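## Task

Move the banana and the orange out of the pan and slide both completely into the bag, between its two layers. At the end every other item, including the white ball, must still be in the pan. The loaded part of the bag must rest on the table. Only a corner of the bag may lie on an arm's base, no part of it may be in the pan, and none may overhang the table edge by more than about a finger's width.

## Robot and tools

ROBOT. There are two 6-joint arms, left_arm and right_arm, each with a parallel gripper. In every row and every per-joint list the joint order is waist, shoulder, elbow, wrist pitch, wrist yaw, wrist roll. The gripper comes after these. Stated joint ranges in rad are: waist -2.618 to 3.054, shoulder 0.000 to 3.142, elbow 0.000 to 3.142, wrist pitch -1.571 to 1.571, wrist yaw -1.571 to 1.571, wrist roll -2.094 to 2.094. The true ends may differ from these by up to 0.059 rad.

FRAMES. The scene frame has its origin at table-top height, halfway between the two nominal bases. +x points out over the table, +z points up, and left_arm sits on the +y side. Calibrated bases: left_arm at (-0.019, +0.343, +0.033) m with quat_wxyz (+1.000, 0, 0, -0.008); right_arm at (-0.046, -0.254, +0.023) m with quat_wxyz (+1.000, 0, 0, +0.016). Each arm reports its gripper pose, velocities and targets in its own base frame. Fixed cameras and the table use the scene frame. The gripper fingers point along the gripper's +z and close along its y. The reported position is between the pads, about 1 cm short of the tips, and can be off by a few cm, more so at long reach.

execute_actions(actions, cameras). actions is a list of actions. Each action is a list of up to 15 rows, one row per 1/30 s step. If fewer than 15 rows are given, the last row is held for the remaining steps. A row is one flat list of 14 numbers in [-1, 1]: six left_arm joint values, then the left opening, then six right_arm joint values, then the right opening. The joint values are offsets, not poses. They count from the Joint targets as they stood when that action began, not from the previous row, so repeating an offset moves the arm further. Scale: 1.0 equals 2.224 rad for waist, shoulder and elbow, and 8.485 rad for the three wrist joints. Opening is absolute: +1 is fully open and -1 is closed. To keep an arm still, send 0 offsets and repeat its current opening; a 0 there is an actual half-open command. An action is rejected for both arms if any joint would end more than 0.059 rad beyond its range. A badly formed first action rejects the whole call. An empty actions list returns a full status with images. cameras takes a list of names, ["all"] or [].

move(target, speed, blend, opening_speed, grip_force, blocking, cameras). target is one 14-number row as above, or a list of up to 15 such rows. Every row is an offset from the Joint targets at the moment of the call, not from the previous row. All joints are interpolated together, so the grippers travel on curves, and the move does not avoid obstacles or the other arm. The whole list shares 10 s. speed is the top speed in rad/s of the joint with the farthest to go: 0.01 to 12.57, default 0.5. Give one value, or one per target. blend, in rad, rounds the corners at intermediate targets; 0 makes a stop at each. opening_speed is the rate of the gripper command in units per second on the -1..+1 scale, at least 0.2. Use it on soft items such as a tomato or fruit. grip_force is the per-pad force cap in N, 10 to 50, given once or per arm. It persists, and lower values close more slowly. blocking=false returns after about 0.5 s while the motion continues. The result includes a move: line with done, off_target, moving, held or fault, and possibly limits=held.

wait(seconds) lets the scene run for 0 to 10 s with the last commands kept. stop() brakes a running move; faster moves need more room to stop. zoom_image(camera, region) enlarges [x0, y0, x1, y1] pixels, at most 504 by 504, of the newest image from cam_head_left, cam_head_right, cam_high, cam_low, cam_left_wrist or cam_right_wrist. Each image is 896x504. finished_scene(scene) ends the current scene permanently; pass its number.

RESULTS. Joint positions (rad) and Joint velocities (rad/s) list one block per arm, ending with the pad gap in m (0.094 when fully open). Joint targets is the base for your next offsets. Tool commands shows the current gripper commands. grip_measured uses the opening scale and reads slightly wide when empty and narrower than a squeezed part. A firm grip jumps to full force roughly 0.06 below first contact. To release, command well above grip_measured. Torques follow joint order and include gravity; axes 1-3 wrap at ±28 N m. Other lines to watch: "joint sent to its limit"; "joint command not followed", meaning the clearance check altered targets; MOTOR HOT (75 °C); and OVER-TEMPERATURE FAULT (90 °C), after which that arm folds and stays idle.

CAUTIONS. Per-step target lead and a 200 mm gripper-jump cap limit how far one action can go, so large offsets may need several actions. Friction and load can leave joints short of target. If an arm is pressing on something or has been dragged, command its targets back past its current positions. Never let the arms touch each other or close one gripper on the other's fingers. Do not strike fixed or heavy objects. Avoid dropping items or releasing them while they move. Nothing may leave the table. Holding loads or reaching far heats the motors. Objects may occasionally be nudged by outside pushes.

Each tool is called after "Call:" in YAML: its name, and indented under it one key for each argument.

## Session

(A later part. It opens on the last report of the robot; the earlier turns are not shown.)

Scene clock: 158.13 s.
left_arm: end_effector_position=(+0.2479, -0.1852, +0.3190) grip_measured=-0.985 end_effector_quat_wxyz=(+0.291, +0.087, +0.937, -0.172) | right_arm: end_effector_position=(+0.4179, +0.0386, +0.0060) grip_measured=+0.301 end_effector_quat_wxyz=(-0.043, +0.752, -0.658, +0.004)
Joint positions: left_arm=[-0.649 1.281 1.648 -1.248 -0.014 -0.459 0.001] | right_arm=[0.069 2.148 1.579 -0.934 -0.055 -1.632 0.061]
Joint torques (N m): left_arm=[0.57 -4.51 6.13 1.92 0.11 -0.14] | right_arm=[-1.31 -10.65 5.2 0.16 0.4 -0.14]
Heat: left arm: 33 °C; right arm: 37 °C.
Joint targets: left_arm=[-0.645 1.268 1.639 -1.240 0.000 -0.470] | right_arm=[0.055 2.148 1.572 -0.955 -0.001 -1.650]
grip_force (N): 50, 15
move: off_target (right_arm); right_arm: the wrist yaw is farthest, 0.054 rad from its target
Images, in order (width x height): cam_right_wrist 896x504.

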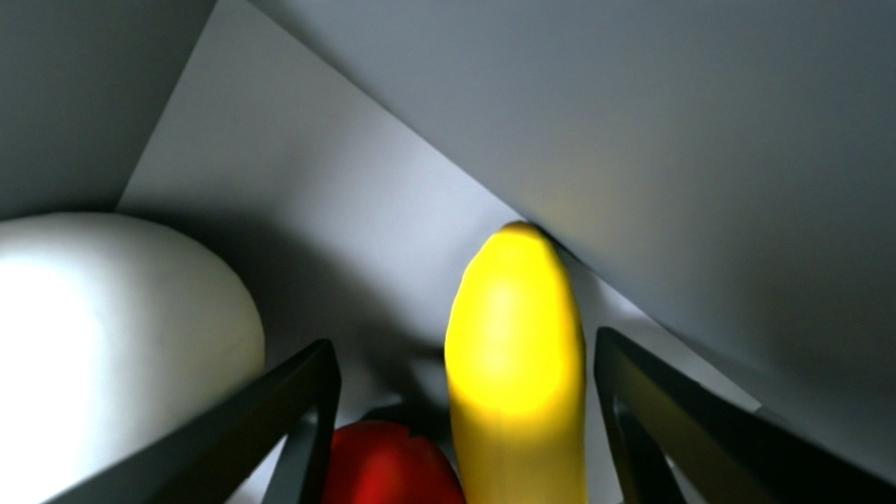

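Call:
move:
  target: [0,0,0,0,0,0,-1,0,0,0,0,0,0,-0.5]
  speed: 0.12
  opening_speed: 0.3
  grip_force: [50,18]
  cameras: ["cam_right_wrist","cam_head_left"]

Scene clock: 161.70 s.
left_arm: end_effector_position=(+0.2479, -0.1852, +0.3190) grip_measured=-0.985 end_effector_quat_wxyz=(+0.291, +0.087, +0.937, -0.172) | right_arm: end_effector_position=(+0.4179, +0.0386, +0.0060) grip_measured=-0.418 end_effector_quat_wxyz=(-0.043, +0.752, -0.658, +0.004)
Joint positions: left_arm=[-0.649 1.281 1.648 -1.248 -0.014 -0.459 0.001] | right_arm=[0.069 2.148 1.579 -0.934 -0.055 -1.632 0.027]
Joint torques (N m): left_arm=[0.59 -4.52 6.15 1.91 0.11 -0.14] | right_arm=[-1.31 -10.66 5.22 0.15 0.4 -0.14]
Heat: left arm: 33 °C; right arm: 39 °C.
Joint targets: left_arm=[-0.645 1.268 1.639 -1.240 0.000 -0.470] | right_arm=[0.055 2.148 1.572 -0.955 -0.001 -1.650]
grip_force (N): 50, 18
move: off_target (right_arm); right_arm: the wrist yaw is farthest, 0.054 rad from its target
Images, in order (width x height): cam_head_left 896x504, cam_right_wrist 896x504.

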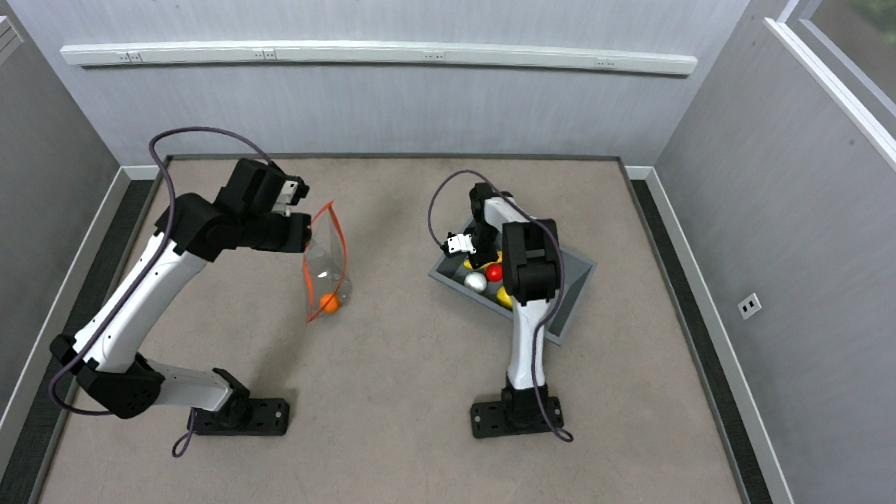

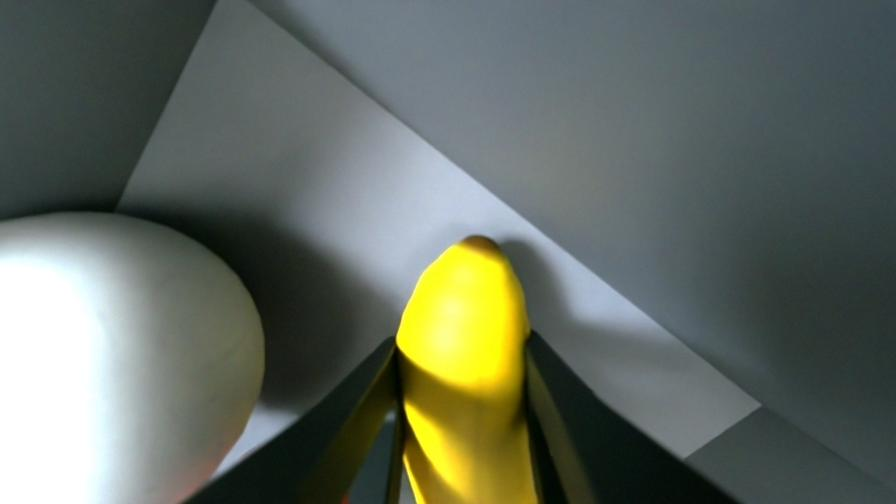

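Call:
move:
  target:
    - [0,0,0,0,0,0,-1,0,-0.0317,0.0542,-0.0189,0,0,-0.5]
    - [0,0,0,0,0,0,-1,0,-0.0187,0.2543,-0.0679,0,0,-0.5]
  speed: [0.15,0.4]
  blend: 0.02
  cameras: ["cam_right_wrist","cam_head_left","cam_low"]

Scene clock: 166.30 s.
left_arm: end_effector_position=(+0.2479, -0.1852, +0.3190) grip_measured=-0.985 end_effector_quat_wxyz=(+0.291, +0.087, +0.937, -0.172) | right_arm: end_effector_position=(+0.4131, +0.0275, +0.1445) grip_measured=-0.426 end_effector_quat_wxyz=(-0.013, +0.753, -0.658, +0.007)
Joint positions: left_arm=[-0.649 1.281 1.648 -1.248 -0.014 -0.459 0.001] | right_arm=[0.063 2.133 2.115 -1.523 -0.009 -1.642 0.027]
Joint torques (N m): left_arm=[0.55 -4.52 6.19 1.93 0.11 -0.13] | right_arm=[-0.69 -12.92 8.12 0.19 -0.01 -0.03]
Heat: left arm: 33 °C; right arm: 40 °C.
Joint targets: left_arm=[-0.645 1.268 1.639 -1.240 0.000 -0.470] | right_arm=[0.055 2.106 2.137 -1.531 -0.001 -1.650]
grip_force (N): 50, 18
move: done
Images, in order (width x height): cam_head_left 896x504, cam_low 896x504, cam_right_wrist 896x504.

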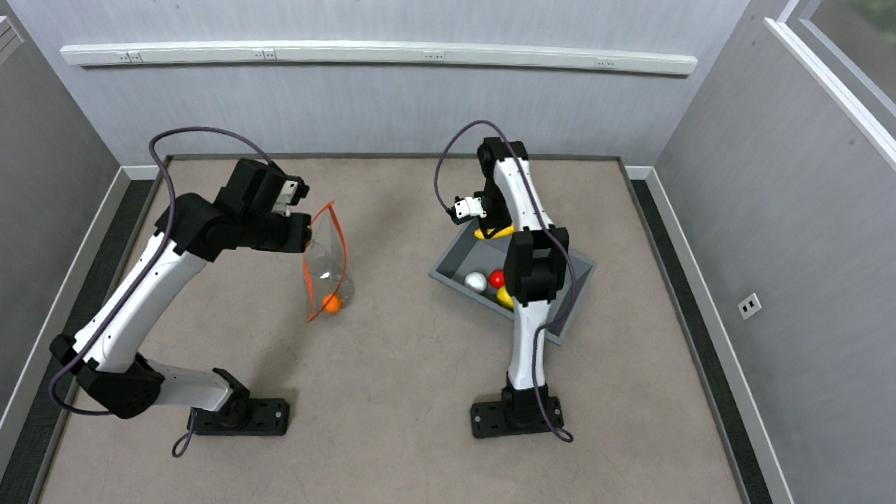

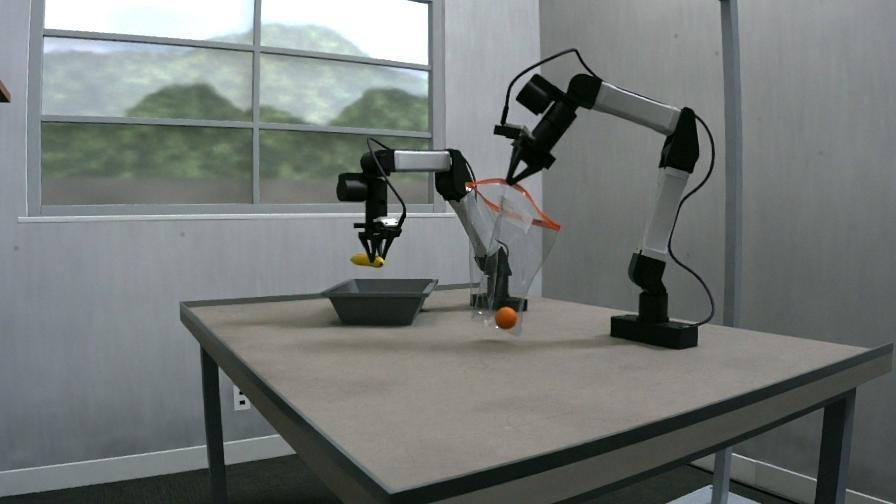

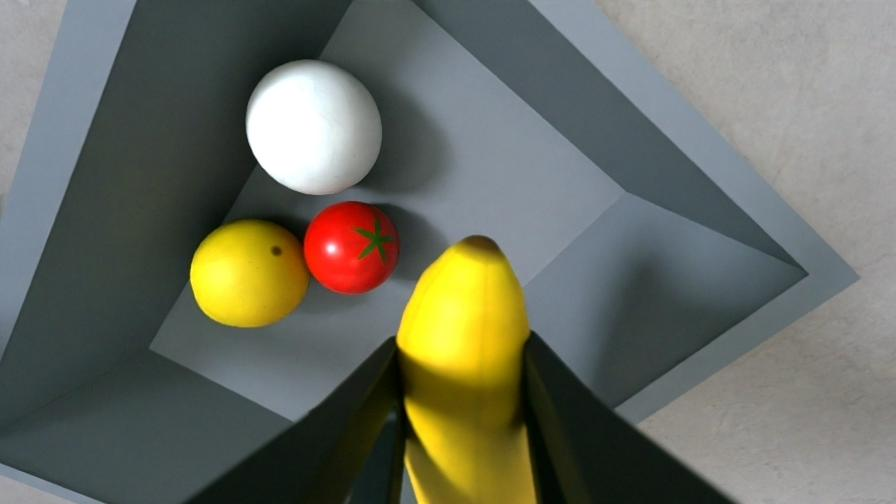

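Call:
move:
  target: [0,0,0,0,0,0,-1,0.1043,-0.3687,-0.4303,0.1929,-0.1395,0.1945,-0.5]
  speed: 0.5
  cameras: ["cam_right_wrist","cam_head_left","cam_low","cam_left_wrist"]

Call:
zoom_image:
  camera: "cam_low"
  region: [400, 110, 600, 350]

Call:
zoom_image:
  camera: "cam_head_left"
  region: [240, 180, 440, 340]

Scene clock: 171.83 s.
left_arm: end_effector_position=(+0.2479, -0.1852, +0.3190) grip_measured=-0.985 end_effector_quat_wxyz=(+0.291, +0.087, +0.937, -0.172) | right_arm: end_effector_position=(+0.2855, +0.2495, +0.3920) grip_measured=-0.427 end_effector_quat_wxyz=(+0.517, -0.466, +0.539, +0.474)
Joint positions: left_arm=[-0.649 1.281 1.648 -1.248 -0.014 -0.459 0.001] | right_arm=[0.281 1.31 1.185 0.085 -1.174 -0.008 0.027]
Joint torques (N m): left_arm=[0.57 -4.49 6.2 1.92 0.11 -0.12] | right_arm=[0.58 -6.83 6.79 1.68 -0.16 0.1]
Heat: left arm: 33 °C; right arm: 41 °C.
Joint targets: left_arm=[-0.645 1.268 1.639 -1.240 0.000 -0.470] | right_arm=[0.287 1.286 1.180 0.106 -1.184 0.000]
grip_force (N): 50, 18
move: done
Images, in order (width x height): cam_head_left 896x504, cam_low 896x504, cam_left_wrist 896x504, cam_right_wrist 896x504.

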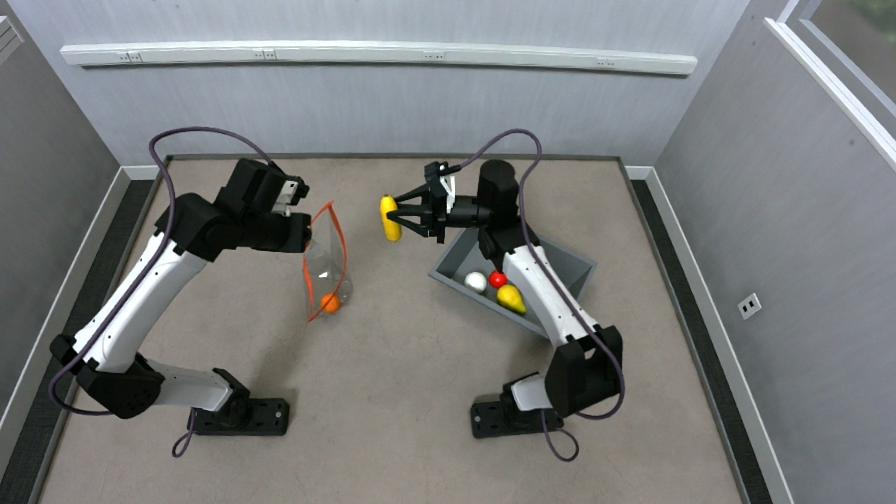

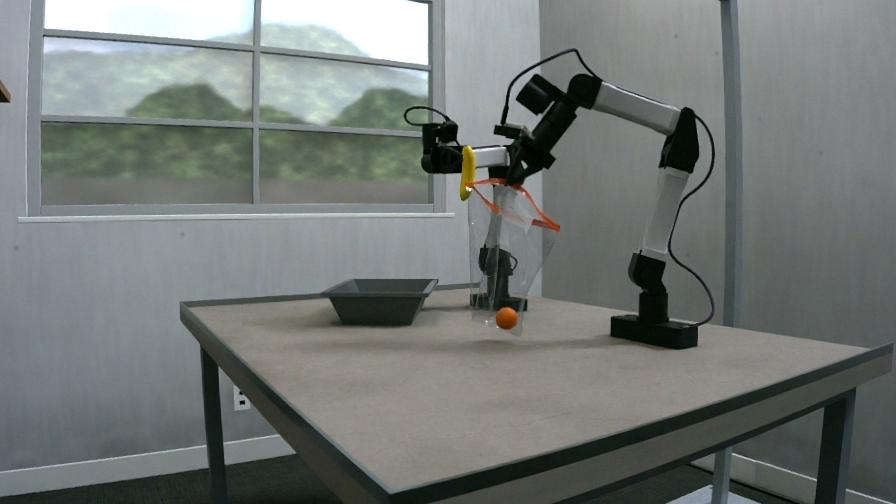

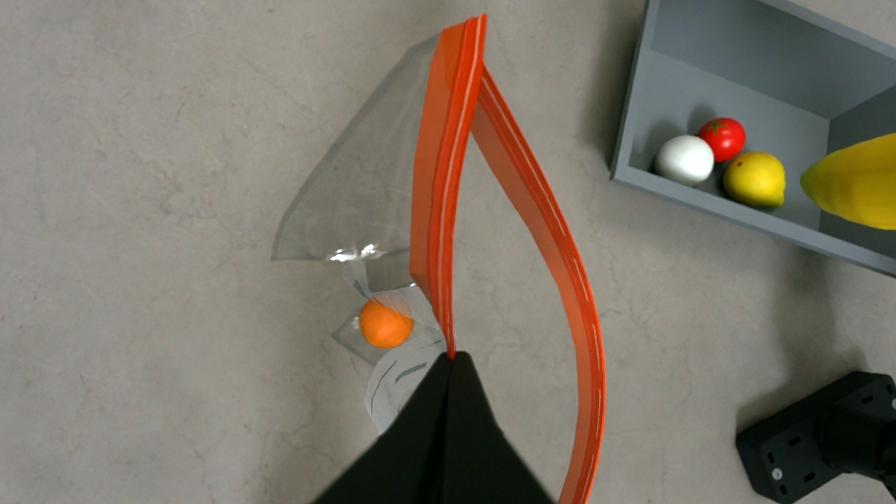

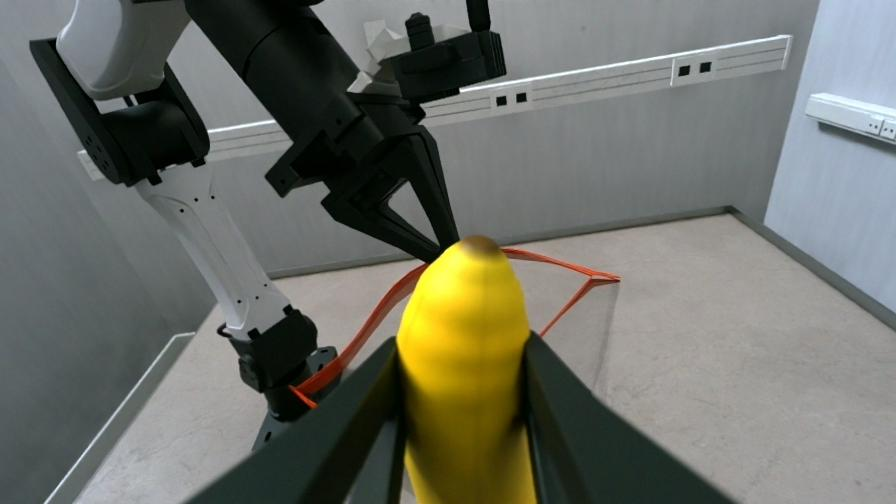

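Scaled by 2.100 from the camera's 896x504 image, which has a finer 1280x720 frame.

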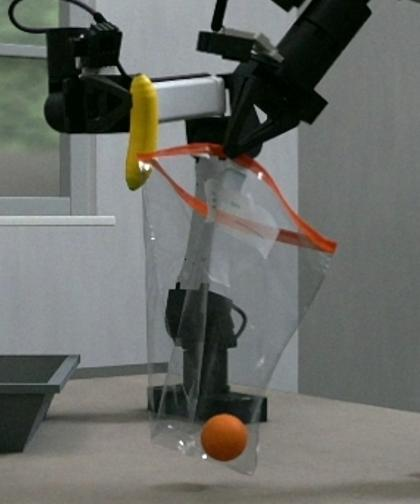

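Scaled by 2.520 from the camera's 896x504 image, which has a finer 1280x720 frame.

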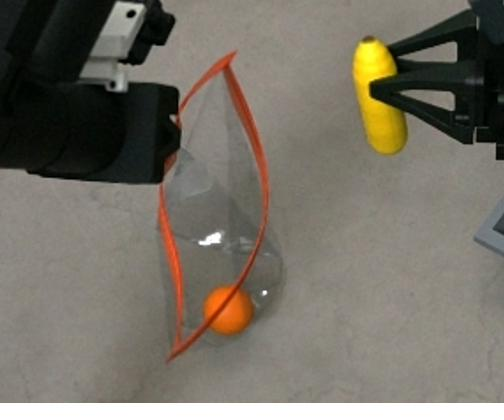

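Call:
move:
  target: [0,0,0,0,0,0,-1,0.1409,0.1071,0.0438,0.0166,0.037,0,-0.5]
  speed: 0.2
  cameras: ["cam_right_wrist","cam_head_left","cam_low","cam_left_wrist"]

Call:
zoom_image:
  camera: "cam_low"
  region: [400, 110, 600, 350]

Call:
zoom_image:
  camera: "cam_head_left"
  region: [240, 180, 440, 340]

Scene clock: 174.67 s.
left_arm: end_effector_position=(+0.2479, -0.1852, +0.3190) grip_measured=-0.985 end_effector_quat_wxyz=(+0.291, +0.087, +0.937, -0.172) | right_arm: end_effector_position=(+0.2908, +0.3593, +0.3606) grip_measured=-0.427 end_effector_quat_wxyz=(+0.508, -0.475, +0.538, +0.476)
Joint positions: left_arm=[-0.649 1.281 1.648 -1.248 -0.014 -0.459 0.001] | right_arm=[0.596 1.516 1.245 0.224 -0.88 -0.006 0.027]
Joint torques (N m): left_arm=[0.57 -4.52 6.19 1.93 0.11 -0.12] | right_arm=[0.47 -6.06 10.56 1.95 0.03 0.11]
Heat: left arm: 33 °C; right arm: 40 °C.
Joint targets: left_arm=[-0.645 1.268 1.639 -1.240 0.000 -0.470] | right_arm=[0.601 1.525 1.278 0.247 -0.870 0.001]
grip_force (N): 50, 18
move: done
Images, in order (width x height): cam_head_left 896x504, cam_low 896x504, cam_left_wrist 896x504, cam_right_wrist 896x504.

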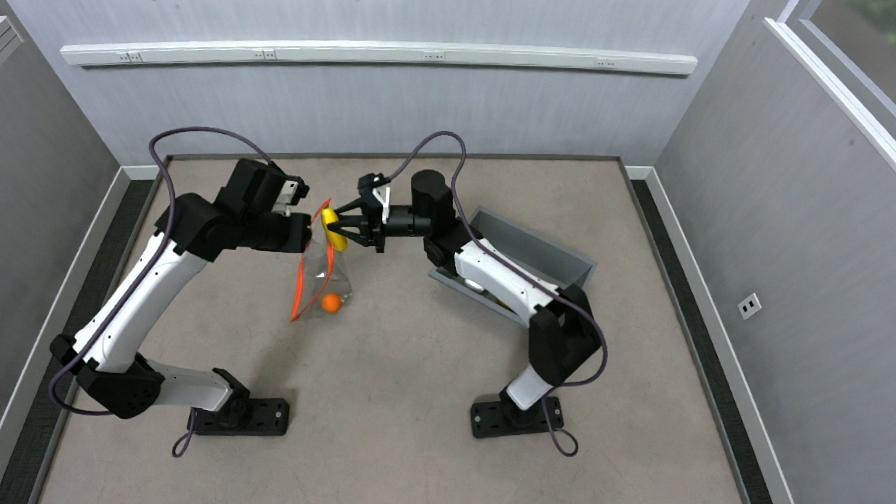

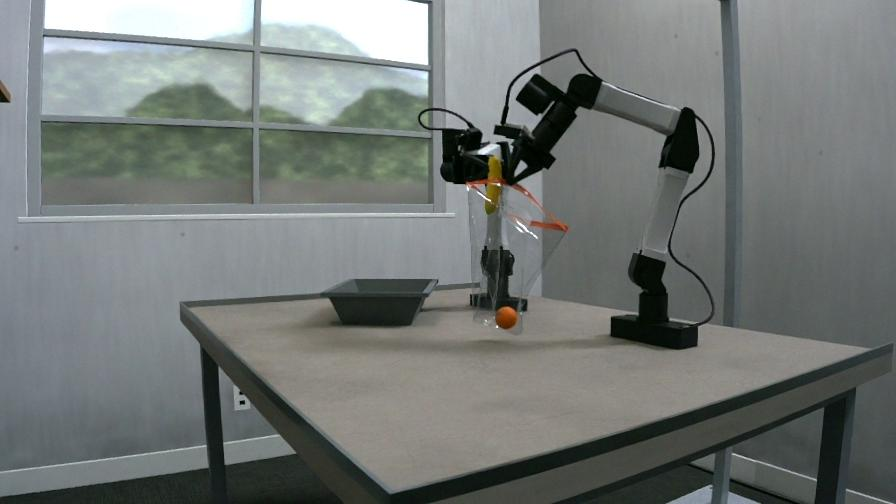

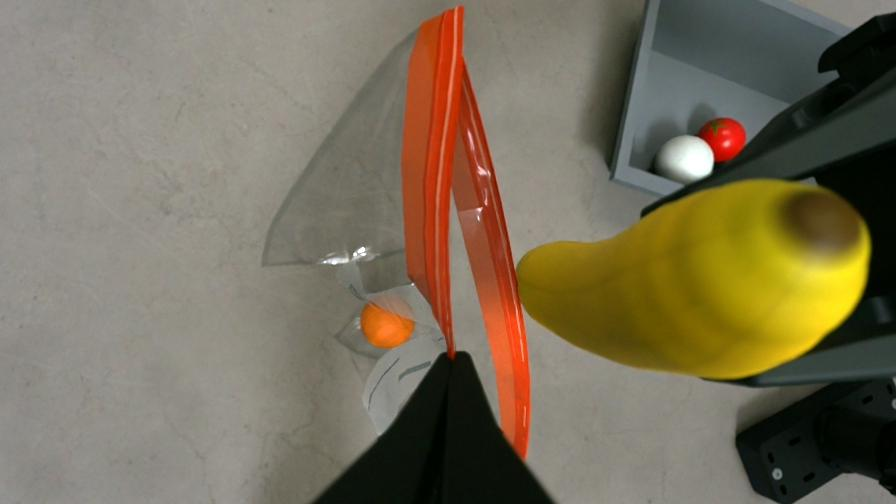

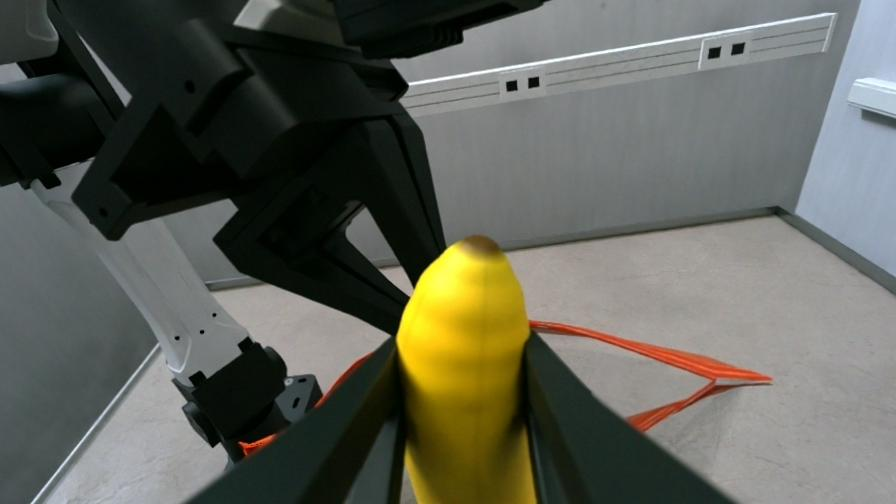

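Scaled by 2.100 from the camera's 896x504 image, which has a finer 1280x720 frame.

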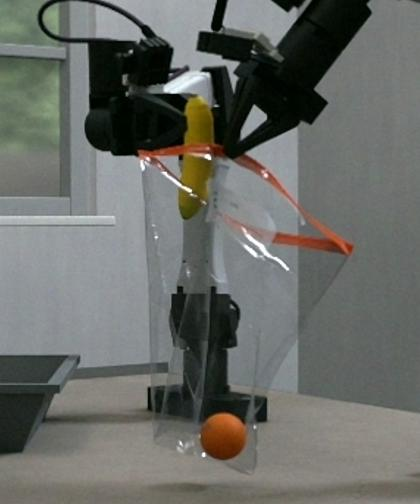

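Scaled by 2.520 from the camera's 896x504 image, which has a finer 1280x720 frame.

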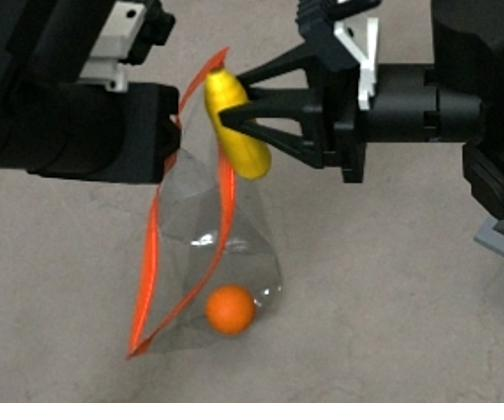

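Call:
move:
  target:
    - [0,0,0,0,0,0,-1,-0.0949,-0.0486,-0.1111,0.075,-0.0184,0.0511,-0.5]
    - [0,0,0,0,0,0,-1,-0.0009,0.0081,-0.0459,0.0586,0.0041,0.0337,-0.5]
  speed: 0.25
  cameras: ["cam_right_wrist","cam_head_left","cam_low","cam_left_wrist"]

Call:
zoom_image:
  camera: "cam_low"
  region: [400, 110, 600, 350]

Call:
zoom_image:
  camera: "cam_head_left"
  region: [240, 180, 440, 340]

Scene clock: 180.10 s.
left_arm: end_effector_position=(+0.2479, -0.1852, +0.3190) grip_measured=-0.985 end_effector_quat_wxyz=(+0.291, +0.087, +0.937, -0.172) | right_arm: end_effector_position=(+0.2891, +0.3529, +0.4050) grip_measured=-0.427 end_effector_quat_wxyz=(+0.573, -0.411, +0.466, +0.534)
Joint positions: left_arm=[-0.649 1.281 1.648 -1.248 -0.014 -0.459 0.001] | right_arm=[0.594 1.533 1.144 0.74 -0.847 0.295 0.027]
Joint torques (N m): left_arm=[0.57 -4.55 6.12 1.92 0.11 -0.12] | right_arm=[0.43 -5.87 10.24 1.59 0.15 -0.03]
Heat: left arm: 34 °C; right arm: 40 °C.
Joint targets: left_arm=[-0.645 1.268 1.639 -1.240 0.000 -0.470] | right_arm=[0.599 1.543 1.176 0.744 -0.835 0.287]
grip_force (N): 50, 18
move: done
Images, in order (width x height): cam_head_left 896x504, cam_low 896x504, cam_left_wrist 896x504, cam_right_wrist 896x504.

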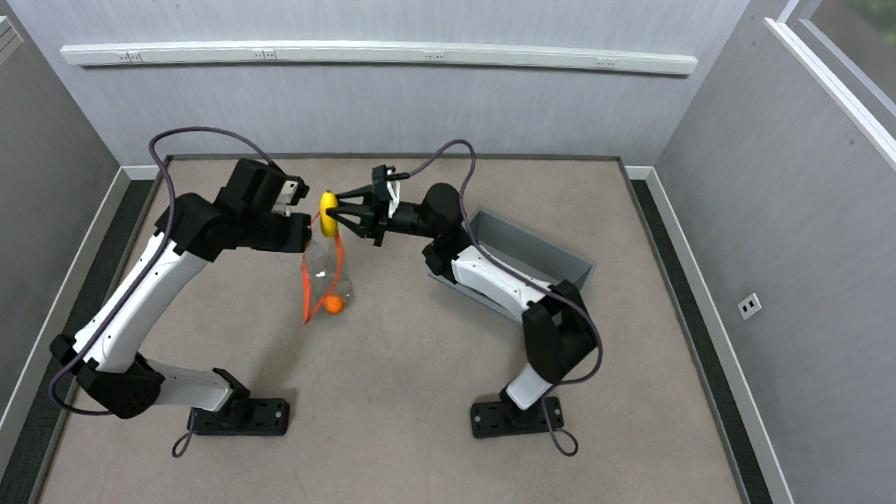

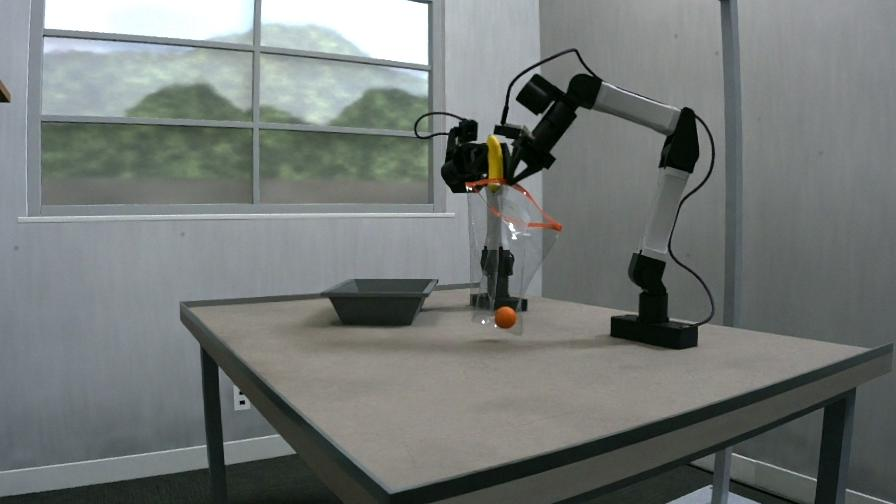

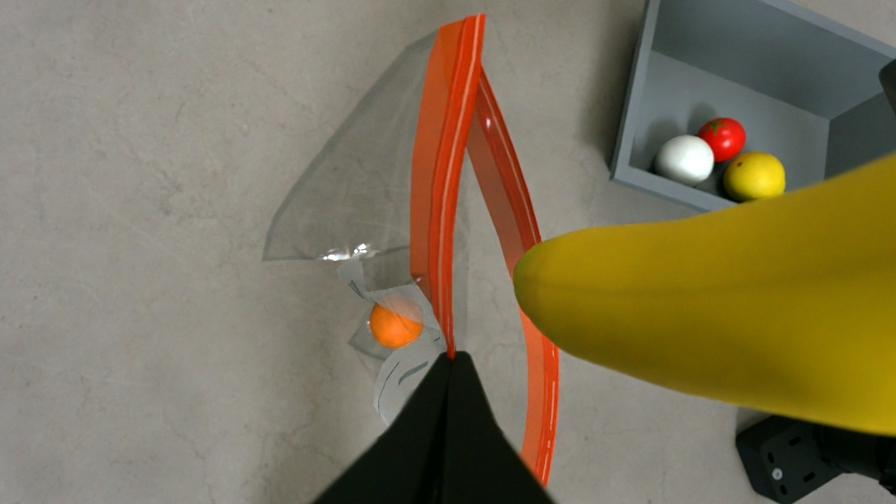

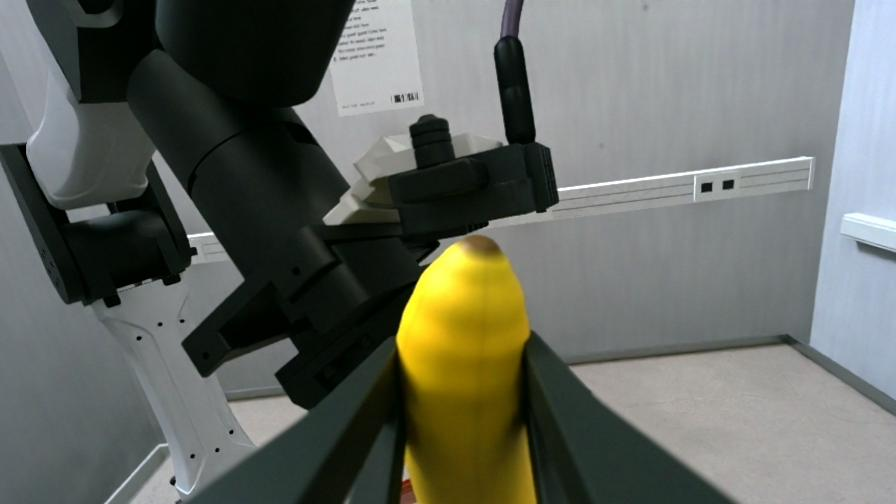

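Scaled by 2.100 from the camera's 896x504 image, which has a finer 1280x720 frame.

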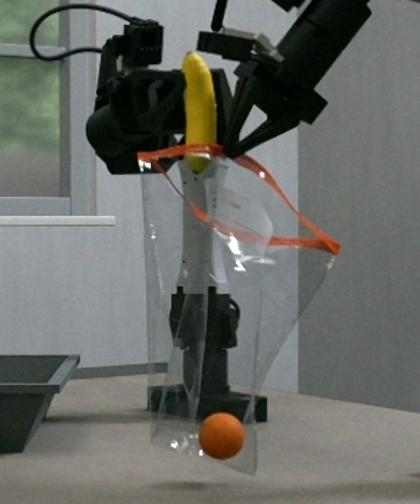

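Scaled by 2.520 from the camera's 896x504 image, which has a finer 1280x720 frame.

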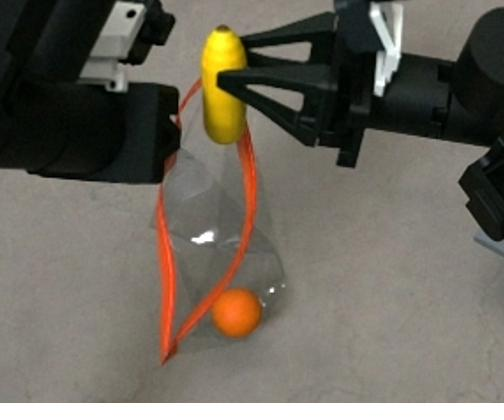

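Call:
move:
  target: [0,0,0,0,0,0,-1,0.0184,0.0184,0.0022,0.0025,0.0045,-0.0027,-0.5]
  speed: 0.12
  cameras: ["cam_head_left","cam_low","cam_left_wrist"]

Scene clock: 182.00 s.
left_arm: end_effector_position=(+0.2479, -0.1852, +0.3190) grip_measured=-0.985 end_effector_quat_wxyz=(+0.291, +0.087, +0.937, -0.172) | right_arm: end_effector_position=(+0.2907, +0.3699, +0.3913) grip_measured=-0.427 end_effector_quat_wxyz=(+0.569, -0.411, +0.473, +0.533)
Joint positions: left_arm=[-0.649 1.281 1.648 -1.248 -0.014 -0.459 0.001] | right_arm=[0.634 1.575 1.148 0.743 -0.809 0.272 0.027]
Joint torques (N m): left_arm=[0.55 -4.53 6.16 1.92 0.11 -0.14] | right_arm=[0.59 -6.31 10.3 1.76 0.23 -0.04]
Heat: left arm: 34 °C; right arm: 39 °C.
Joint targets: left_arm=[-0.645 1.268 1.639 -1.240 0.000 -0.470] | right_arm=[0.640 1.584 1.180 0.765 -0.797 0.263]
grip_force (N): 50, 18
move: done
Images, in order (width x height): cam_head_left 896x504, cam_low 896x504, cam_left_wrist 896x504.

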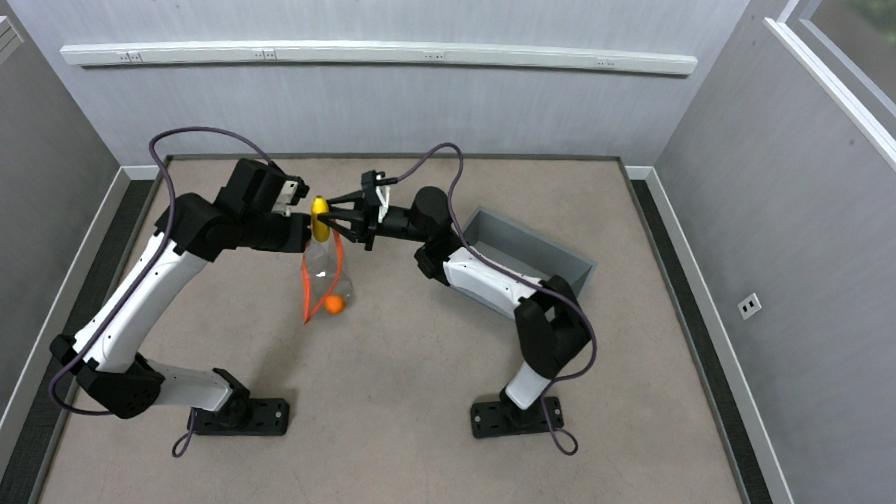

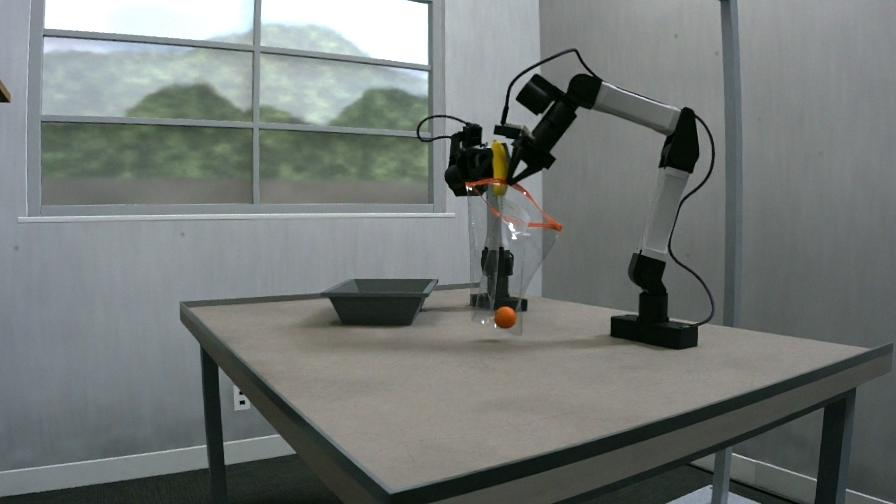

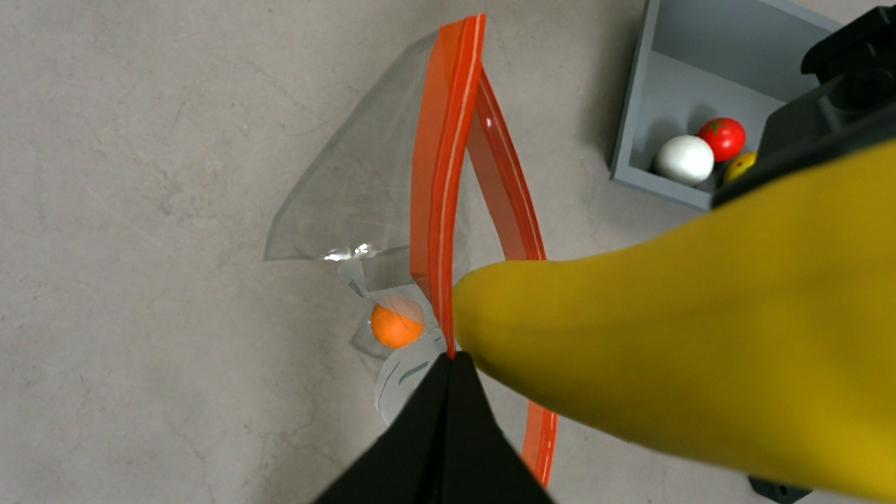

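Call:
move:
  target: [0,0,0,0,0,0,-1,0.0052,0.0353,-0.0737,0.028,0.0015,-0.0008,-0.5]
  speed: 0.12
  cameras: ["cam_head_left","cam_low","cam_left_wrist"]

Call:
zoom_image:
  camera: "cam_low"
  region: [400, 110, 600, 350]

Call:
zoom_image:
  camera: "cam_head_left"
  region: [240, 180, 440, 340]

Scene clock: 184.90 s.
left_arm: end_effector_position=(+0.2479, -0.1852, +0.3190) grip_measured=-0.985 end_effector_quat_wxyz=(+0.291, +0.087, +0.937, -0.172) | right_arm: end_effector_position=(+0.2921, +0.3746, +0.3468) grip_measured=-0.427 end_effector_quat_wxyz=(+0.581, -0.411, +0.460, +0.531)
Joint positions: left_arm=[-0.649 1.281 1.648 -1.248 -0.014 -0.459 0.001] | right_arm=[0.644 1.652 1.019 0.981 -0.796 0.264 0.027]
Joint torques (N m): left_arm=[0.61 -4.55 6.13 1.91 0.11 -0.12] | right_arm=[0.77 -6.57 6.68 1.75 0.2 -0.04]
Heat: left arm: 34 °C; right arm: 39 °C.
Joint targets: left_arm=[-0.645 1.268 1.639 -1.240 0.000 -0.470] | right_arm=[0.651 1.662 1.017 1.003 -0.785 0.256]
grip_force (N): 50, 18
move: done
Images, in order (width x height): cam_head_left 896x504, cam_low 896x504, cam_left_wrist 896x504.

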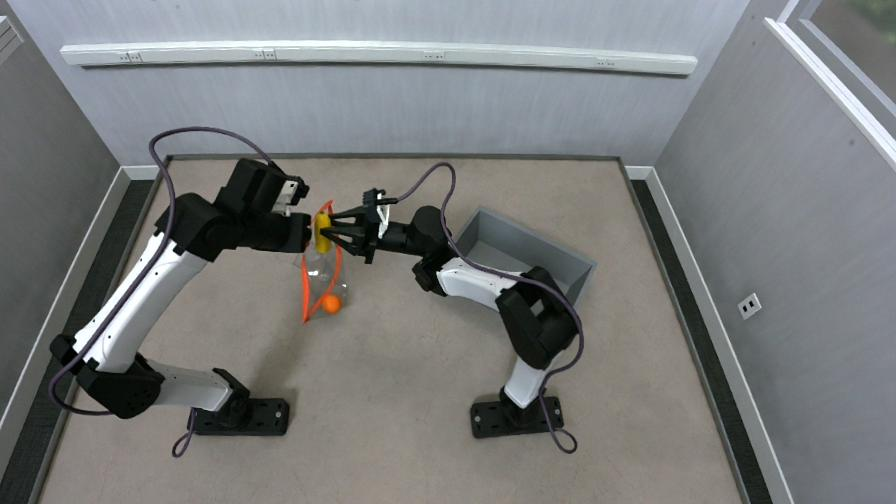

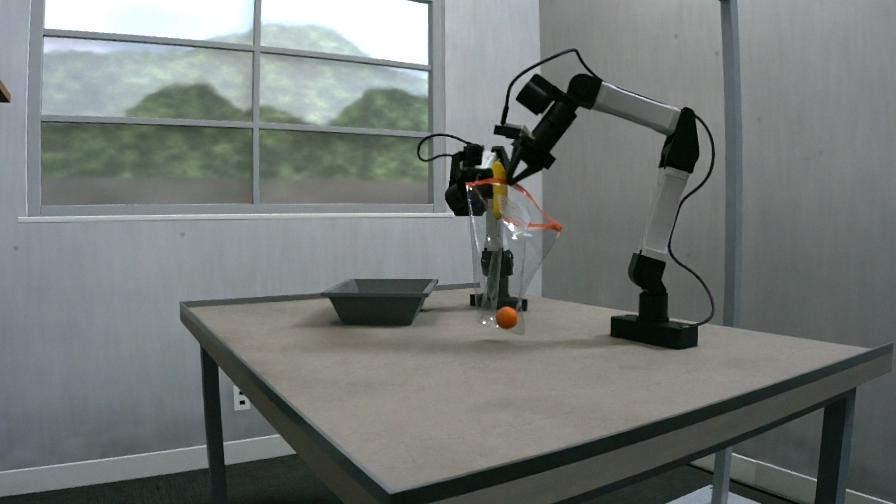

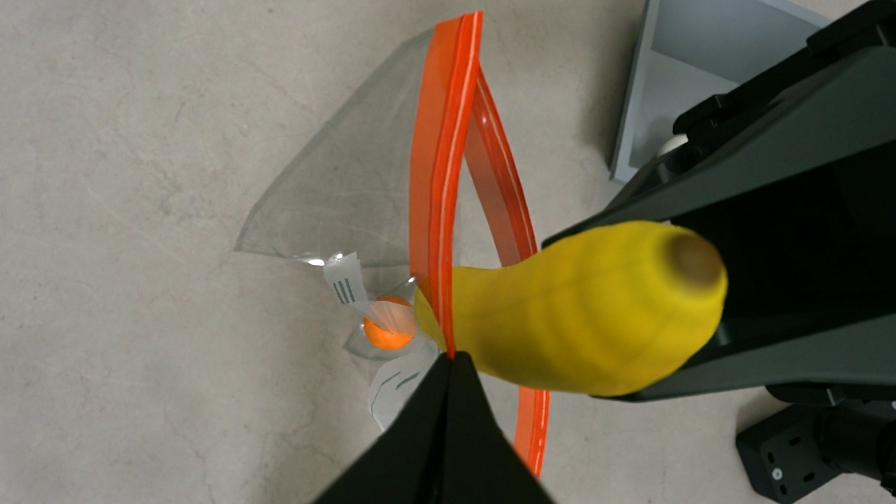

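Scaled by 2.100 from the camera's 896x504 image, which has a finer 1280x720 frame.

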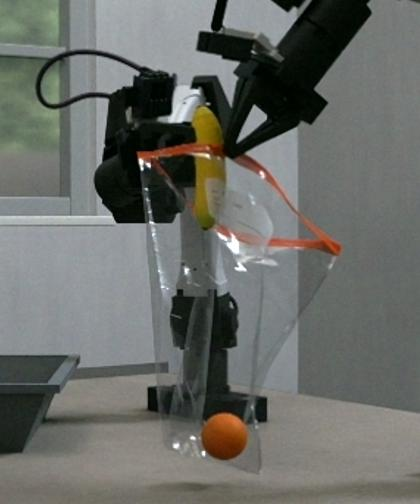

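Scaled by 2.520 from the camera's 896x504 image, which has a finer 1280x720 frame.

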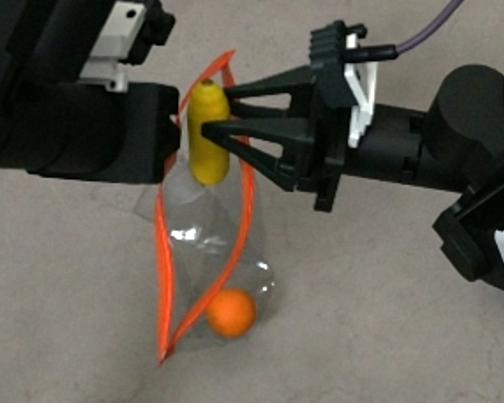

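Call:
move:
  target: [0,0,0,0,0,0,-1,0.002,0.0225,-0.045,0.0171,0.0005,-0.0003,-0.5]
  speed: 0.12
  cameras: ["cam_head_left","cam_low","cam_left_wrist","cam_right_wrist"]

Call:
zoom_image:
  camera: "cam_low"
  region: [400, 110, 600, 350]

Call:
zoom_image:
  camera: "cam_head_left"
  region: [240, 180, 440, 340]

Scene clock: 186.97 s.
left_arm: end_effector_position=(+0.2479, -0.1852, +0.3190) grip_measured=-0.985 end_effector_quat_wxyz=(+0.291, +0.087, +0.937, -0.172) | right_arm: end_effector_position=(+0.2883, +0.3736, +0.3109) grip_measured=-0.427 end_effector_quat_wxyz=(+0.580, -0.411, +0.461, +0.531)
Joint positions: left_arm=[-0.649 1.281 1.648 -1.248 -0.014 -0.459 0.001] | right_arm=[0.648 1.702 0.919 1.126 -0.791 0.262 0.027]
Joint torques (N m): left_arm=[0.55 -4.55 6.16 1.91 0.12 -0.13] | right_arm=[0.75 -6.64 6.27 1.75 0.19 -0.05]
Heat: left arm: 34 °C; right arm: 39 °C.
Joint targets: left_arm=[-0.645 1.268 1.639 -1.240 0.000 -0.470] | right_arm=[0.656 1.712 0.917 1.148 -0.780 0.254]
grip_force (N): 50, 18
move: done
Images, in order (width x height): cam_head_left 896x504, cam_low 896x504, cam_left_wrist 896x504, cam_right_wrist 896x504.

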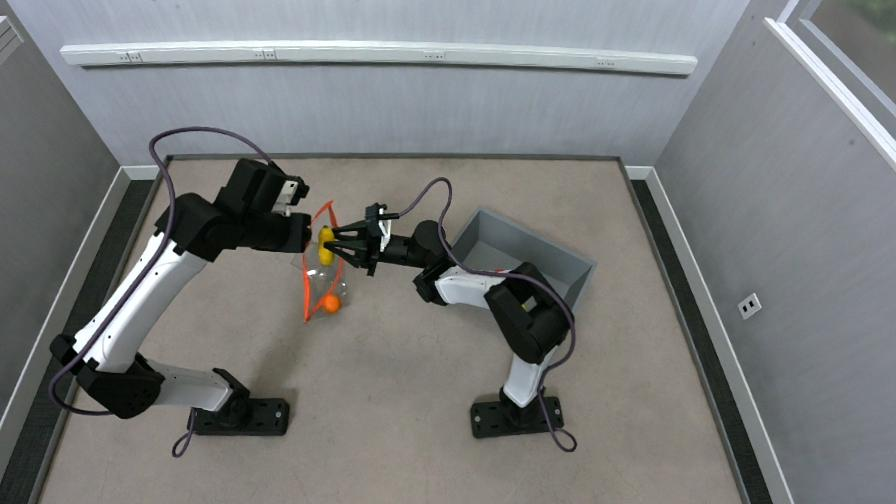

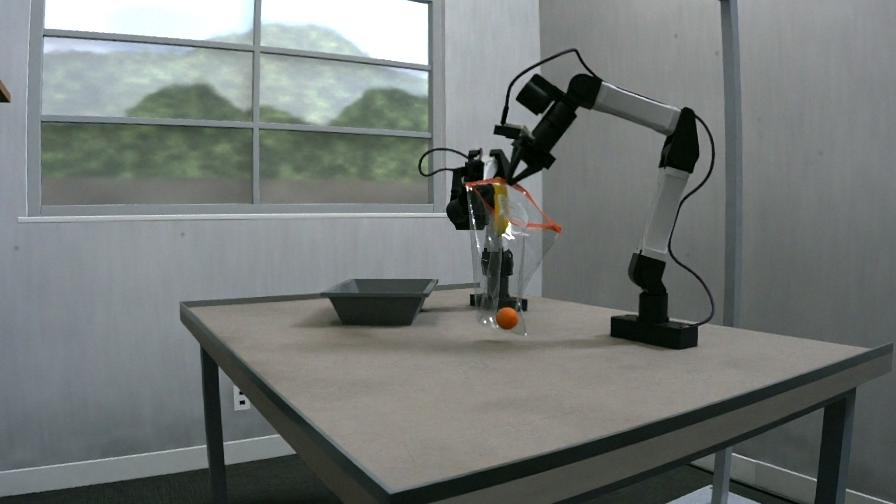

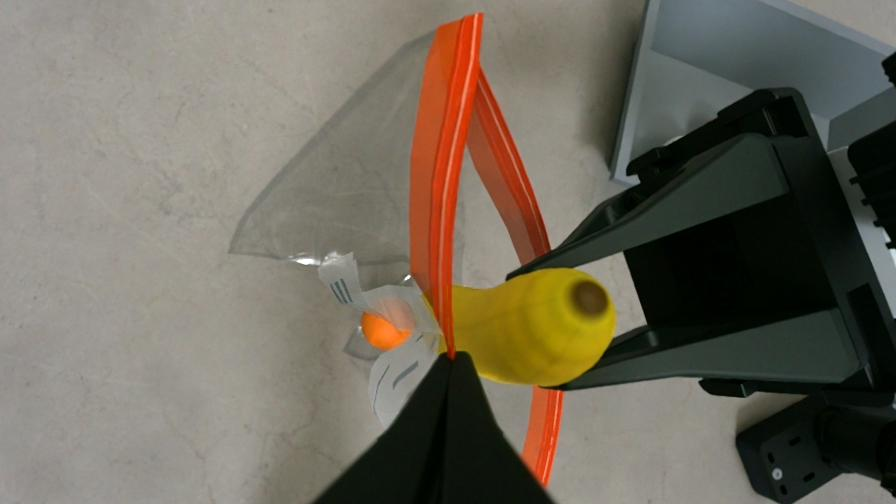

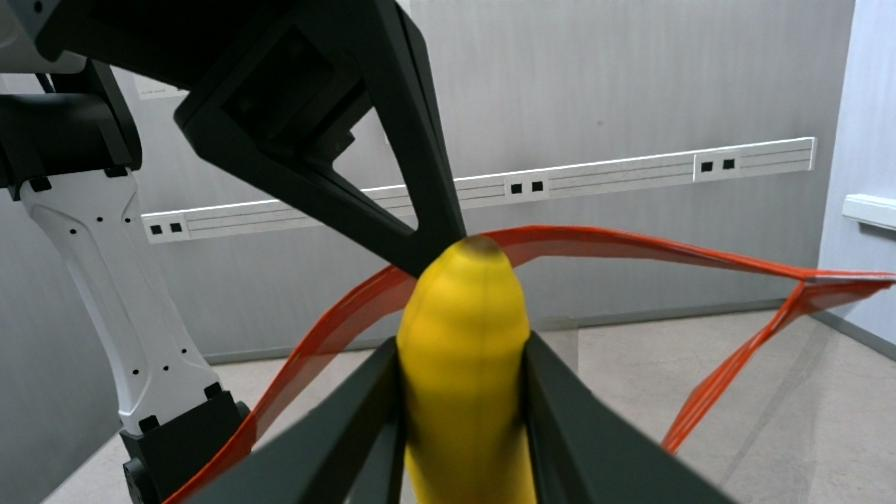

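Scaled by 2.100 from the camera's 896x504 image, which has a finer 1280x720 frame.

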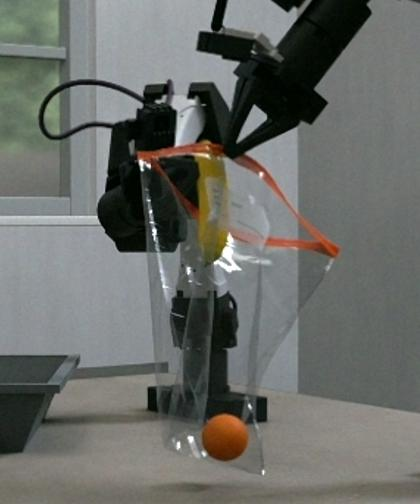

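Scaled by 2.520 from the camera's 896x504 image, which has a finer 1280x720 frame.

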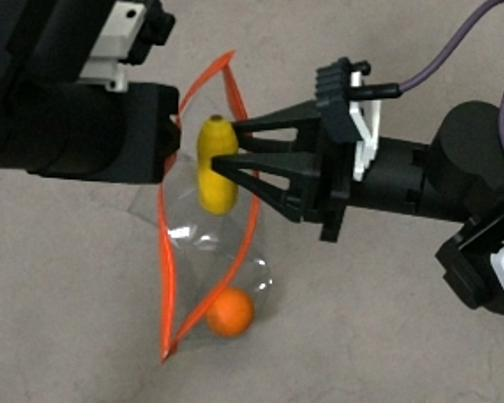

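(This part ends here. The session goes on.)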